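# Pull out nearest yellow foosball rod and quarter-turn it

## Task

Take the yellow rod closest to the right arm, draw it outward until it stops, then rotate it by 90 degrees so the figures on it end up lying horizontal; the result must hold after the robot lets go.

## Robot and tools

Robot: two six-joint arms with parallel grippers, left_arm and right_arm. Each arm's root sits near the table: left_arm at about (-0.028, +0.289, +0.027) m, right_arm at about (-0.040, -0.349, +0.007) m in the scene frame, each turned only slightly about z. The scene frame has its origin at table height midway between the arms, +x reaching out over the table, +y toward left_arm, +z up. Arm names do not match image left/right. Hand positions (end_effector_position, the point between the finger pads about 1 cm behind the tips) and end_effector_quat_wxyz are given in that arm's own base frame; they can be a few cm off, more at long reach. The fingers point along the gripper's +z and close along its y axis.

Joint order. In every row and in every per-joint list of a result, each arm's joints come in this sequence: wrist pitch (joint4), shoulder (joint2), wrist yaw (joint5), wrist roll (joint6), elbow (joint3), waist (joint1). Stated ranges in rad: waist -2.618 to 3.054, shoulder 0.000 to 3.142, elbow 0.000 to 3.142, wrist pitch -1.571 to 1.571, wrist yaw -1.571 to 1.571, wrist roll -2.094 to 2.094; the true ends may differ by up to 0.059 rad.

A row: a flat list of 14 numbers, each in [-1, 1]: left_arm's six joint values then its opening, then right_arm's six joint values then its opening. Both arms always appear, even if one stays still. Joint values are scaled offsets, not angles: 1.0 equals 2.224 rad for waist, shoulder and elbow, and 8.485 rad for the three wrist joints. They are offsets from the "Joint targets" line as it stands when the action (or move) begins, not from the preceding row, so sending the same offset twice moves the joint twice. Send 0 to keep a joint where its targets are. The opening is absolute, not an offset: +1 fully open, -1 shut. Sending 0 there means half open, so to leave a gripper alone repeat its current command (see "Tool commands").

execute_actions(actions, cameras): actions is a list of actions; each action is a list of up to 15 rows, one per 1/30 s step, and a short action repeats its final row to fill 15 steps. An action asking any joint more than 0.059 rad beyond its range end is rejected for both arms; a malformed action or a bad first action rejects the whole call. An empty actions list returns images and the scene number and task. cameras: names to show, ["all"], or [].

move(target, speed, blend, opening_speed, grip_force, blocking, cameras): target is one 14-number row, or a list of up to 15 rows, all offsets from the same starting Joint targets. All joints travel together, so the hand follows a curve and nothing avoids obstacles. speed in rad/s for the joint with farthest to go, 0.01 to 12.57, default 0.5 (one value or one per target). blend in rad rounds corners between listed targets; 0 stops at each. opening_speed (0.2 or more per second on the -1..+1 scale) ramps the gripper. grip_force is the per-pad force cap in newtons, 10 to 50, one value or one per arm, persisting until changed; lower values close slowly. blocking=false returns after about 0.5 s while the move continues. The result adds a "move:" line: done, off_target (at rest, some joint more than 0.035 rad from target), moving, held or fault, plus limits=held if steps were withheld.

wait(seconds 0 to 10, cameras) lets time pass with commands held. stop(cameras) brakes a running move. zoom_image(camera, region) enlarges part of the latest picture from cam_left_wrist or cam_right_wrist; region is [x0, y0, x1, y1] in pixels from the top-left, at most 504 by 504. read_manual(section) gives licence texts only. finished_scene(scene) ends the current scene irreversibly; the goal must stay achieved with the robot released. After ending scene 1, make no further call in that reply.

Reading results: Joint positions (rad) and Joint velocities (rad/s) per arm in the order above, plus the finger gap in m (0.094 fully open). grip_measured uses the opening scale and reads slightly wide when empty. Joint torques in N m, positive toward larger angles, include the arm's weight and offsets; entries 2, 5 and 6 wrap at ±28. "joint sent to its limit" means a joint was clipped at its end. "joint command not followed" means the clearance check altered targets. MOTOR HOT appears at 75 °C; at 90 °C that arm folds and idles. Cameras: cam_left_wrist and cam_right_wrist, both 672x504 fisheye, on the wrists.

Cautions: avoid fast contact, slamming fixed or heavy items, hard pushing, dropping or releasing moving parts, any contact between the two arms (including one gripper clamping the other's fingers), and strain on camera cables. Per step each joint target stays within 0.339 rad (big joints) or 2.2 rad (wrist) of its measured angle, and targets that would move the hand over 200 mm are scaled back. To stop pushing against something, command targets back past the current positions. Holding loads or straining toward unreachable poses heats motors, so relax arms when idle.

Each tool is called after "Call:" in YAML: its name, and indented under it one key for each argument.

## Session

Call:
execute_actions:
  actions: []

Call:
zoom_image:
  camera: "cam_right_wrist"
  region: [0, 70, 460, 250]

Scene clock: 0.00 s.
left_arm: end_effector_position=(+0.4148, +0.0165, +0.1259) grip_measured=+1.000 end_effector_quat_wxyz=(+0.618, -0.002, +0.786, +0.007) | right_arm: end_effector_position=(+0.3922, -0.0470, +0.1045) grip_measured=+1.000 end_effector_quat_wxyz=(+0.587, +0.099, +0.798, -0.097)
Joint names: [wrist pitch, shoulder, wrist yaw, wrist roll, elbow, waist]
Joint positions: left_arm=[0.901 1.55 0.039 0.018 0.411 0.054 0.094] | right_arm=[0.87 1.537 0.277 0.046 0.357 0.003 0.094]
Joint velocities: within noise
Joint torques (N m): no reading
Heat: left arm: 44 °C; right arm: 37 °C.
Joint targets: left_arm=[0.889 1.548 0.039 0.019 0.413 0.054] | right_arm=[0.861 1.534 0.278 0.048 0.360 0.003]
Tool commands: left_gripper/opening=+1.0 right_gripper/opening=+1.0
camera_calibration:
cam_left_wrist: T_world_to_cam=[[-0.0177666, -0.985889, 0.166453, -0.00796993], [-0.580802, -0.125334, -0.804339, 0.378982], [0.813851, -0.110967, -0.570379, -0.140833], [0, 0, 0, 1]] pos_world=[0.334589, 0.0240143, 0.225829]
cam_right_wrist: T_world_to_cam=[[-0.259579, -0.939623, 0.222998, 0.0249194], [-0.669667, 0.00876005, -0.74261, 0.372385], [0.695819, -0.3421, -0.631508, -0.103244], [0, 0, 0, 1]] pos_world=[0.327681, -0.015167, 0.20578]

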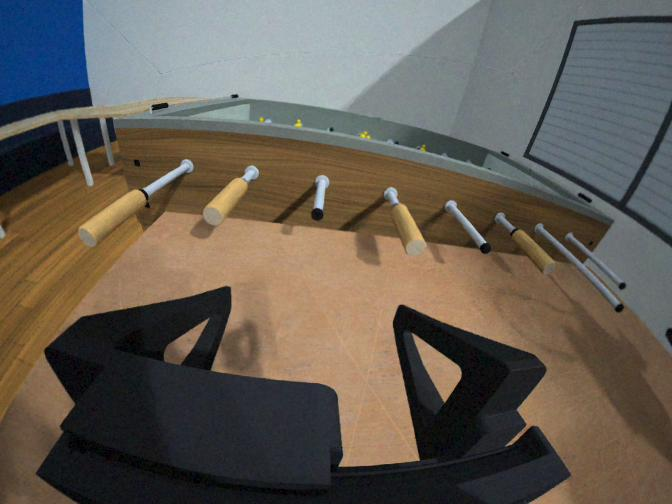

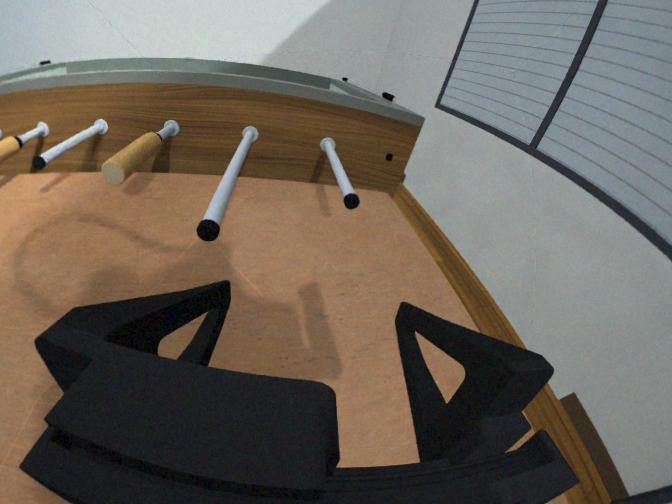

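Scaled by 1.096 from the camera's 672x504 image, which has a finer 960x720 frame.

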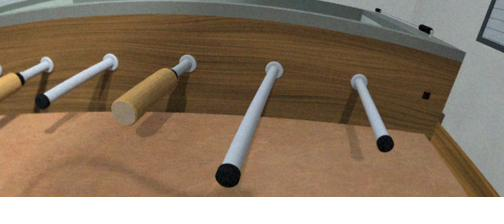

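Call:
move:
  target:
    - [0,-0.2248,0,0,0,-0.13,1,0,0,0.0225,-0.0057,0,0.195,1]
    - [0,-0.2248,0,0,0,-0.13,1,0.0587,0.4101,0.0225,-0.0057,0.3201,0.195,1]
  speed: 0.9
  blend: 0.1
  cameras: ["all"]

Scene clock: 34.80 s.
left_arm: end_effector_position=(+0.3534, -0.0884, +0.3134) grip_measured=+1.000 end_effector_quat_wxyz=(+0.787, +0.090, +0.603, -0.095) | right_arm: end_effector_position=(+0.5400, +0.1594, +0.0544) grip_measured=+1.000 end_effector_quat_wxyz=(+0.696, +0.009, +0.718, -0.018)
Joint names: [wrist pitch, shoulder, wrist yaw, wrist roll, elbow, waist]
Joint positions: left_arm=[0.905 1.056 0.039 0.018 0.411 -0.229 0.094] | right_arm=[1.343 2.43 0.468 0.001 1.053 0.43 0.094]
Joint torques (N m): left_arm=[1.67 -3.74 -0.02 0.02 7.28 -0.61] | right_arm=[1.78 -9.22 0.06 -0.02 5.52 0.62]
Heat: left arm: 45 °C; right arm: 40 °C.
Joint targets: left_arm=[0.889 1.048 0.039 0.019 0.413 -0.235] | right_arm=[1.359 2.446 0.468 -0.001 1.072 0.437]
move: done
camera_calibration:
cam_left_wrist: T_world_to_cam=[[-0.36148, -0.925612, 0.112141, -0.0000560507], [-0.14882, -0.0614542, -0.986953, 0.391261], [0.920427, -0.373452, -0.115535, -0.198926], [0, 0, 0, 1]] pos_world=[0.241304, -0.0502966, 0.363179]
cam_right_wrist: T_world_to_cam=[[-0.0804684, -0.977802, 0.193464, 0.179391], [-0.431505, -0.14079, -0.891057, 0.335729], [0.898515, -0.155183, -0.410597, -0.318359], [0, 0, 0, 1]] pos_world=[0.445354, 0.173273, 0.133731]

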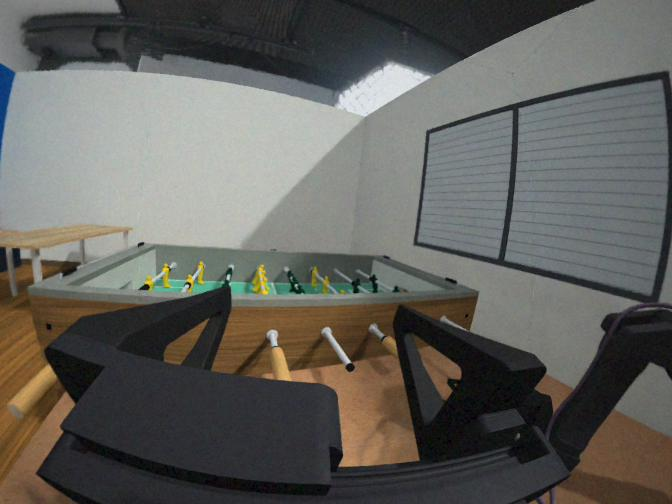

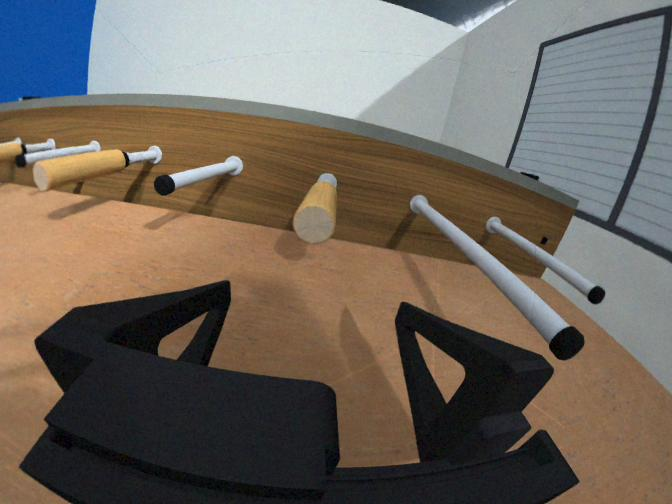

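Call:
move:
  target:
    - [0,0,0,0,0,0,1,-0.0184,0.0405,-0.0065,0,0.1259,-0.0241,1]
    - [0,0,0,0,0,0,1,-0.0433,0.1102,-0.0121,0,0.2905,-0.0481,1]
  speed: 0.35
  blend: 0.02
  cameras: ["cam_right_wrist"]

Scene clock: 55.37 s.
left_arm: end_effector_position=(+0.3534, -0.0884, +0.3134) grip_measured=+1.000 end_effector_quat_wxyz=(+0.787, +0.090, +0.603, -0.095) | right_arm: end_effector_position=(+0.6635, +0.1623, +0.0810) grip_measured=+1.000 end_effector_quat_wxyz=(+0.719, +0.021, +0.695, -0.011)
Joint names: [wrist pitch, shoulder, wrist yaw, wrist roll, elbow, waist]
Joint positions: left_arm=[0.905 1.056 0.039 0.018 0.411 -0.229 0.094] | right_arm=[1.005 2.661 0.382 0.001 1.692 0.337 0.094]
Joint torques (N m): left_arm=[1.68 -3.7 -0.03 0.01 7.24 -0.64] | right_arm=[1.6 -11.1 -0.15 -0.02 7.91 -0.64]
Heat: left arm: 45 °C; right arm: 41 °C.
Joint targets: left_arm=[0.889 1.048 0.039 0.019 0.413 -0.235] | right_arm=[0.992 2.691 0.366 -0.001 1.718 0.330]
move: done
camera_calibration:
cam_right_wrist: T_world_to_cam=[[-0.0993377, -0.981718, 0.162364, 0.20268], [-0.374234, -0.114332, -0.920259, 0.373262], [0.921998, -0.152179, -0.356035, -0.438492], [0, 0, 0, 1]] pos_world=[0.56411, 0.174922, 0.154472]
Images, in order (width x height): cam_right_wrist 672x504.

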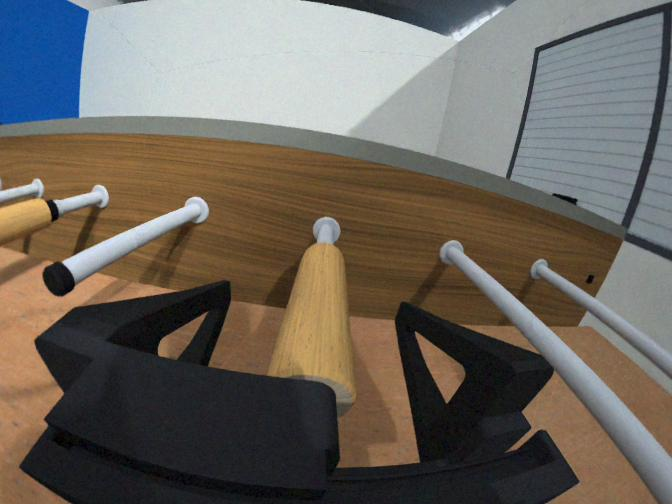

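Call:
move:
  target:
    - [0,0,0,0,0,0,1,-0.0014,0.0112,0,0,0,0,1]
    - [0,0,0,0,0,0,1,-0.0014,0.0112,0,0,0,0,-0.9]
  speed: 0.3
  opening_speed: 1
  cameras: ["cam_right_wrist"]

Scene clock: 63.97 s.
left_arm: end_effector_position=(+0.3534, -0.0884, +0.3134) grip_measured=+1.000 end_effector_quat_wxyz=(+0.787, +0.090, +0.603, -0.095) | right_arm: end_effector_position=(+0.6623, +0.1610, +0.0578) grip_measured=-0.332 end_effector_quat_wxyz=(+0.703, +0.016, +0.710, -0.020)
Joint names: [wrist pitch, shoulder, wrist yaw, wrist roll, elbow, waist]
Joint positions: left_arm=[0.905 1.056 0.039 0.018 0.411 -0.229 0.094] | right_arm=[0.988 2.691 0.387 -0.002 1.693 0.337 0.031]
Joint torques (N m): left_arm=[1.68 -3.71 -0.01 0.01 7.2 -0.65] | right_arm=[1.62 -11.47 -0.2 0.02 7.72 -0.64]
Heat: left arm: 45 °C; right arm: 41 °C.
Joint targets: left_arm=[0.889 1.048 0.039 0.019 0.413 -0.235] | right_arm=[0.980 2.716 0.366 -0.001 1.718 0.330]
move: done
camera_calibration:
cam_right_wrist: T_world_to_cam=[[-0.0967771, -0.978016, 0.184713, 0.201437], [-0.414298, -0.129158, -0.90093, 0.379063], [0.904981, -0.163716, -0.39269, -0.430594], [0, 0, 0, 1]] pos_world=[0.566219, 0.175473, 0.135211]
Images, in order (width x height): cam_right_wrist 672x504.

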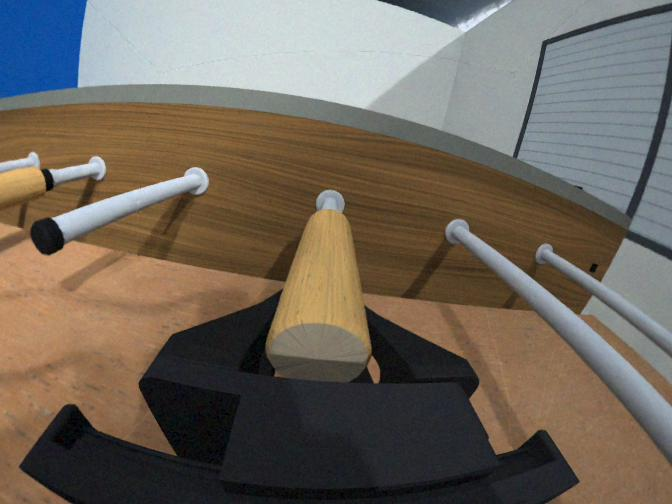

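Call:
move:
  target:
    - [0,0,0,0,0,0,1,0.0259,-0.08,0.0055,0,-0.1713,0.0227,-0.9]
    - [0,0,0,0,0,0,1,0.0496,-0.1333,0.0139,0,-0.3145,0.0549,-0.9]
    - [0,0,0,0,0,0,1,0.0691,-0.1643,0.0237,0,-0.4196,0.0924,-0.9]
    - [0,0,0,0,0,0,1,0.0689,-0.1746,0.0293,0,-0.4645,0.1138,-0.9]
  speed: [0.35,0.35,0.3,0.2]
  blend: 0.02
  cameras: ["all"]

Call:
zoom_image:
  camera: "cam_left_wrist"
  region: [230, 240, 430, 330]

Scene clock: 88.63 s.
left_arm: end_effector_position=(+0.3534, -0.0884, +0.3134) grip_measured=+1.000 end_effector_quat_wxyz=(+0.787, +0.090, +0.603, -0.095) | right_arm: end_effector_position=(+0.4872, +0.1717, +0.0508) grip_measured=-0.332 end_effector_quat_wxyz=(+0.686, -0.003, +0.727, -0.023)
Joint names: [wrist pitch, shoulder, wrist yaw, wrist roll, elbow, waist]
Joint positions: left_arm=[0.905 1.056 0.039 0.018 0.411 -0.229 0.094] | right_arm=[1.429 2.354 0.548 -0.004 0.858 0.52 0.031]
Joint torques (N m): left_arm=[1.68 -3.7 -0.03 0.02 7.28 -0.62] | right_arm=[2.78 -11.63 0.79 0.04 -9.74 5.68]
Heat: left arm: 45 °C; right arm: 42 °C.
Joint targets: left_arm=[0.889 1.048 0.039 0.019 0.413 -0.235] | right_arm=[1.554 2.328 0.614 -0.001 0.685 0.583]
joint sent to its limit (right arm) — the wrist pitch, upper limit.
move: off_target (right_arm); joint sent to its limit at target 3; right_arm: the elbow is farthest, 0.173 rad from its target
camera_calibration:
cam_left_wrist: T_world_to_cam=[[-0.36148, -0.925612, 0.112141, -0.0000560507], [-0.14882, -0.0614542, -0.986953, 0.391261], [0.920427, -0.373452, -0.115535, -0.198926], [0, 0, 0, 1]] pos_world=[0.241304, -0.0502966, 0.363179]
cam_right_wrist: T_world_to_cam=[[-0.065191, -0.973708, 0.218271, 0.178535], [-0.454592, -0.165741, -0.875143, 0.326263], [0.888311, -0.156276, -0.431835, -0.26427], [0, 0, 0, 1]] pos_world=[0.39471, 0.186617, 0.132437]

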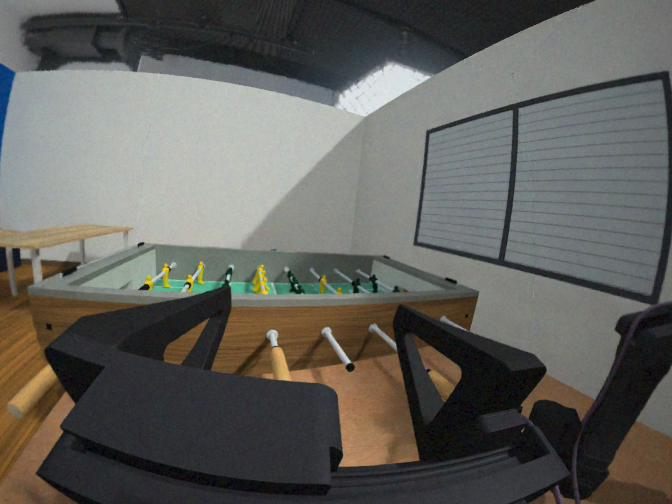

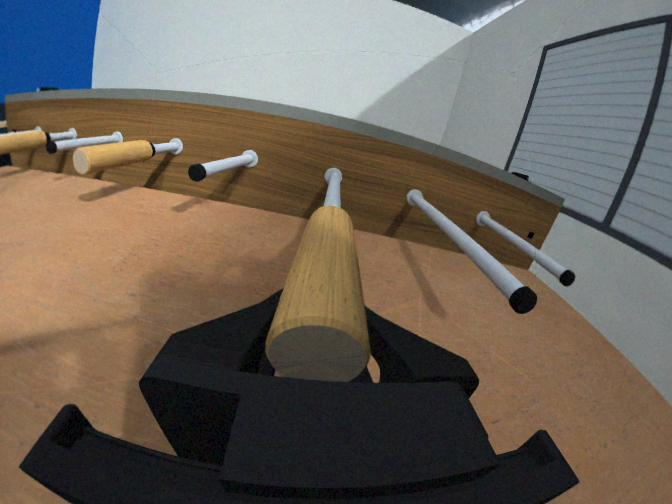

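Scaled by 2.520 from the camera's 672x504 image, which has a finer 960x720 frame.

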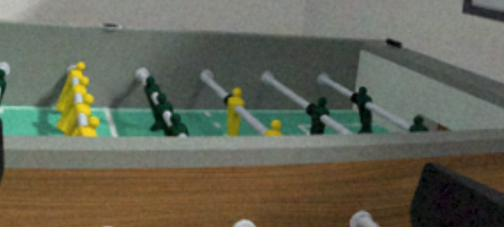

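Call:
move:
  target:
    - [0,0,0,0,0,0,1,-0.0123,0.0076,-0.0058,0,0.0607,-0.0238,-0.95]
    - [0,0,0,0,0,0,1,-0.0123,0.0076,-0.0058,-0.1857,0.0607,-0.0238,-0.95]
    - [0,0,0,0,0,0,1,-0.0145,0.011,-0.0078,-0.1857,0.074,-0.028,-0.95]
  speed: [0.4,0.9,0.3]
  cameras: ["all"]

Call:
zoom_image:
  camera: "cam_left_wrist"
  region: [280, 250, 400, 310]

Scene clock: 99.03 s.
left_arm: end_effector_position=(+0.3534, -0.0884, +0.3134) grip_measured=+1.000 end_effector_quat_wxyz=(+0.787, +0.090, +0.603, -0.095) | right_arm: end_effector_position=(+0.4902, +0.1614, +0.0663) grip_measured=-0.335 end_effector_quat_wxyz=(+0.477, -0.480, +0.525, -0.516)
Joint names: [wrist pitch, shoulder, wrist yaw, wrist roll, elbow, waist]
Joint positions: left_arm=[0.905 1.056 0.039 0.018 0.411 -0.229 0.094] | right_arm=[1.461 2.342 0.598 -1.555 0.866 0.514 0.031]
Joint torques (N m): left_arm=[1.68 -3.71 -0.02 0.01 7.23 -0.66] | right_arm=[1.37 -8.62 -0.5 -0.22 2.36 0.62]
Heat: left arm: 45 °C; right arm: 44 °C.
Joint targets: left_arm=[0.889 1.048 0.039 0.019 0.413 -0.235] | right_arm=[1.431 2.352 0.548 -1.576 0.849 0.521]
move: off_target (right_arm); right_arm: the wrist yaw is farthest, 0.050 rad from its target
camera_calibration:
cam_left_wrist: T_world_to_cam=[[-0.36148, -0.925612, 0.112141, -0.0000560507], [-0.14882, -0.0614542, -0.986953, 0.391261], [0.920427, -0.373452, -0.115535, -0.198926], [0, 0, 0, 1]] pos_world=[0.241304, -0.0502966, 0.363179]
cam_right_wrist: T_world_to_cam=[[-0.0223365, 0.173919, 0.984507, -0.0917836], [-0.471686, -0.870093, 0.143005, 0.394016], [0.881484, -0.461184, 0.10147, -0.24473], [0, 0, 0, 1]] pos_world=[0.399528, 0.245928, 0.0588479]

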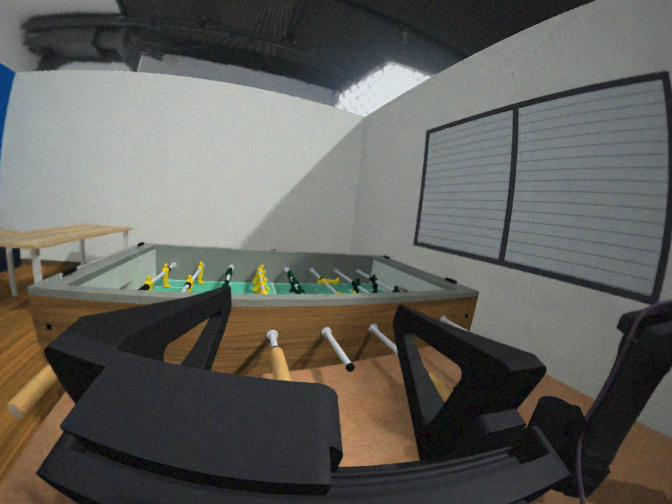

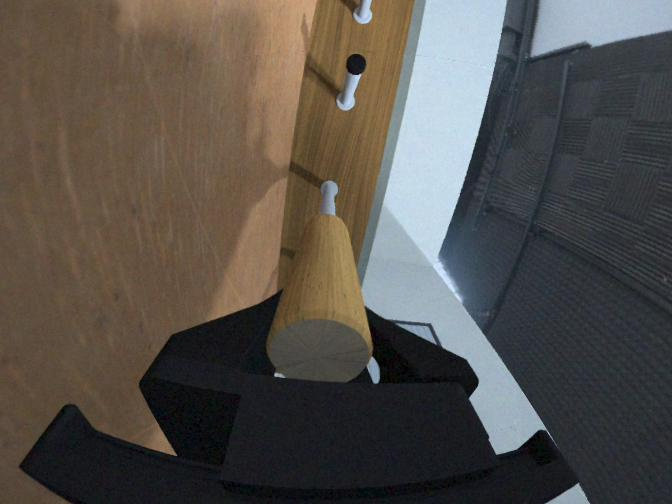

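Scaled by 4.200 from the camera's 672x504 image, which has a finer 960x720 frame.

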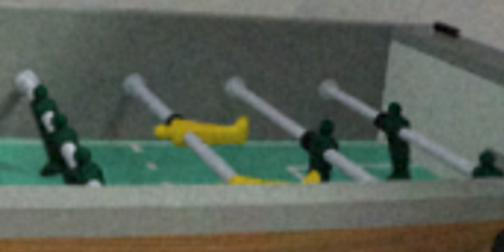

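Call:
move:
  target: [0,0,0,0,0,0,1,0,0,0,0,0,0,0.8]
  opening_speed: 1
  cameras: ["all"]

Call:
zoom_image:
  camera: "cam_left_wrist"
  region: [280, 250, 400, 310]

Scene clock: 107.47 s.
left_arm: end_effector_position=(+0.3534, -0.0884, +0.3134) grip_measured=+1.000 end_effector_quat_wxyz=(+0.787, +0.090, +0.603, -0.095) | right_arm: end_effector_position=(+0.4908, +0.1674, +0.0683) grip_measured=+0.797 end_effector_quat_wxyz=(+0.484, -0.491, +0.511, -0.513)
Joint names: [wrist pitch, shoulder, wrist yaw, wrist roll, elbow, waist]
Joint positions: left_arm=[0.905 1.056 0.039 0.018 0.411 -0.229 0.094] | right_arm=[1.471 2.342 0.563 -1.577 0.866 0.513 0.084]
Joint torques (N m): left_arm=[1.67 -3.71 -0.03 0.01 7.24 -0.66] | right_arm=[1.3 -8.62 -0.11 0.01 2.36 0.68]
Heat: left arm: 45 °C; right arm: 43 °C.
Joint targets: left_arm=[0.889 1.048 0.039 0.019 0.413 -0.235] | right_arm=[1.431 2.352 0.548 -1.576 0.849 0.521]
move: off_target (right_arm); right_arm: the wrist pitch is farthest, 0.040 rad from its target
camera_calibration:
cam_left_wrist: T_world_to_cam=[[-0.36148, -0.925612, 0.112141, -0.0000560507], [-0.14882, -0.0614542, -0.986953, 0.391261], [0.920427, -0.373452, -0.115535, -0.198926], [0, 0, 0, 1]] pos_world=[0.241304, -0.0502966, 0.363179]
cam_right_wrist: T_world_to_cam=[[-0.0348902, 0.189474, 0.981266, -0.0910492], [-0.44198, -0.883551, 0.154891, 0.386159], [0.896346, -0.428296, 0.114571, -0.256318], [0, 0, 0, 1]] pos_world=[0.397248, 0.248662, 0.0588976]

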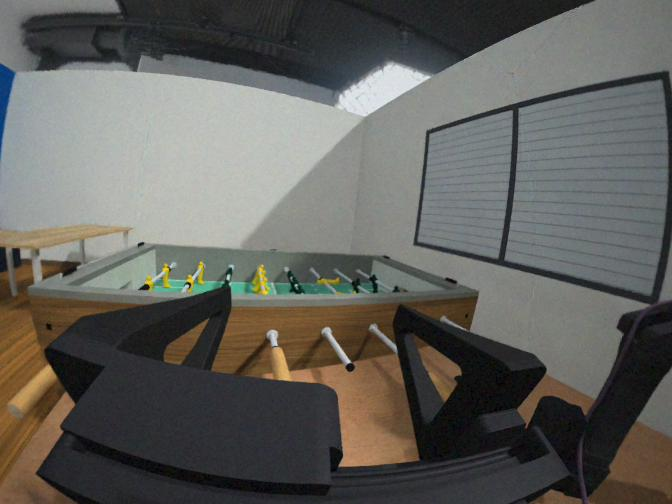

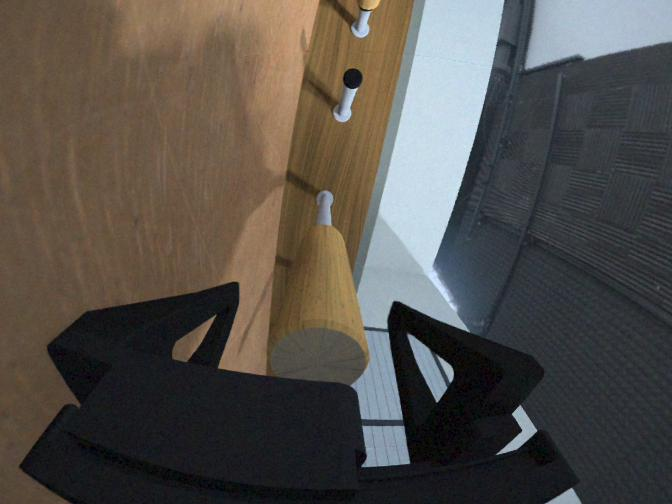

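Scaled by 4.200 from the camera's 672x504 image, which has a finer 960x720 frame.

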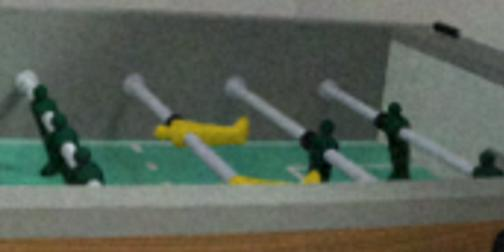

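Call:
finished_scene:
  scene: 3

The scene is finished: the task was done.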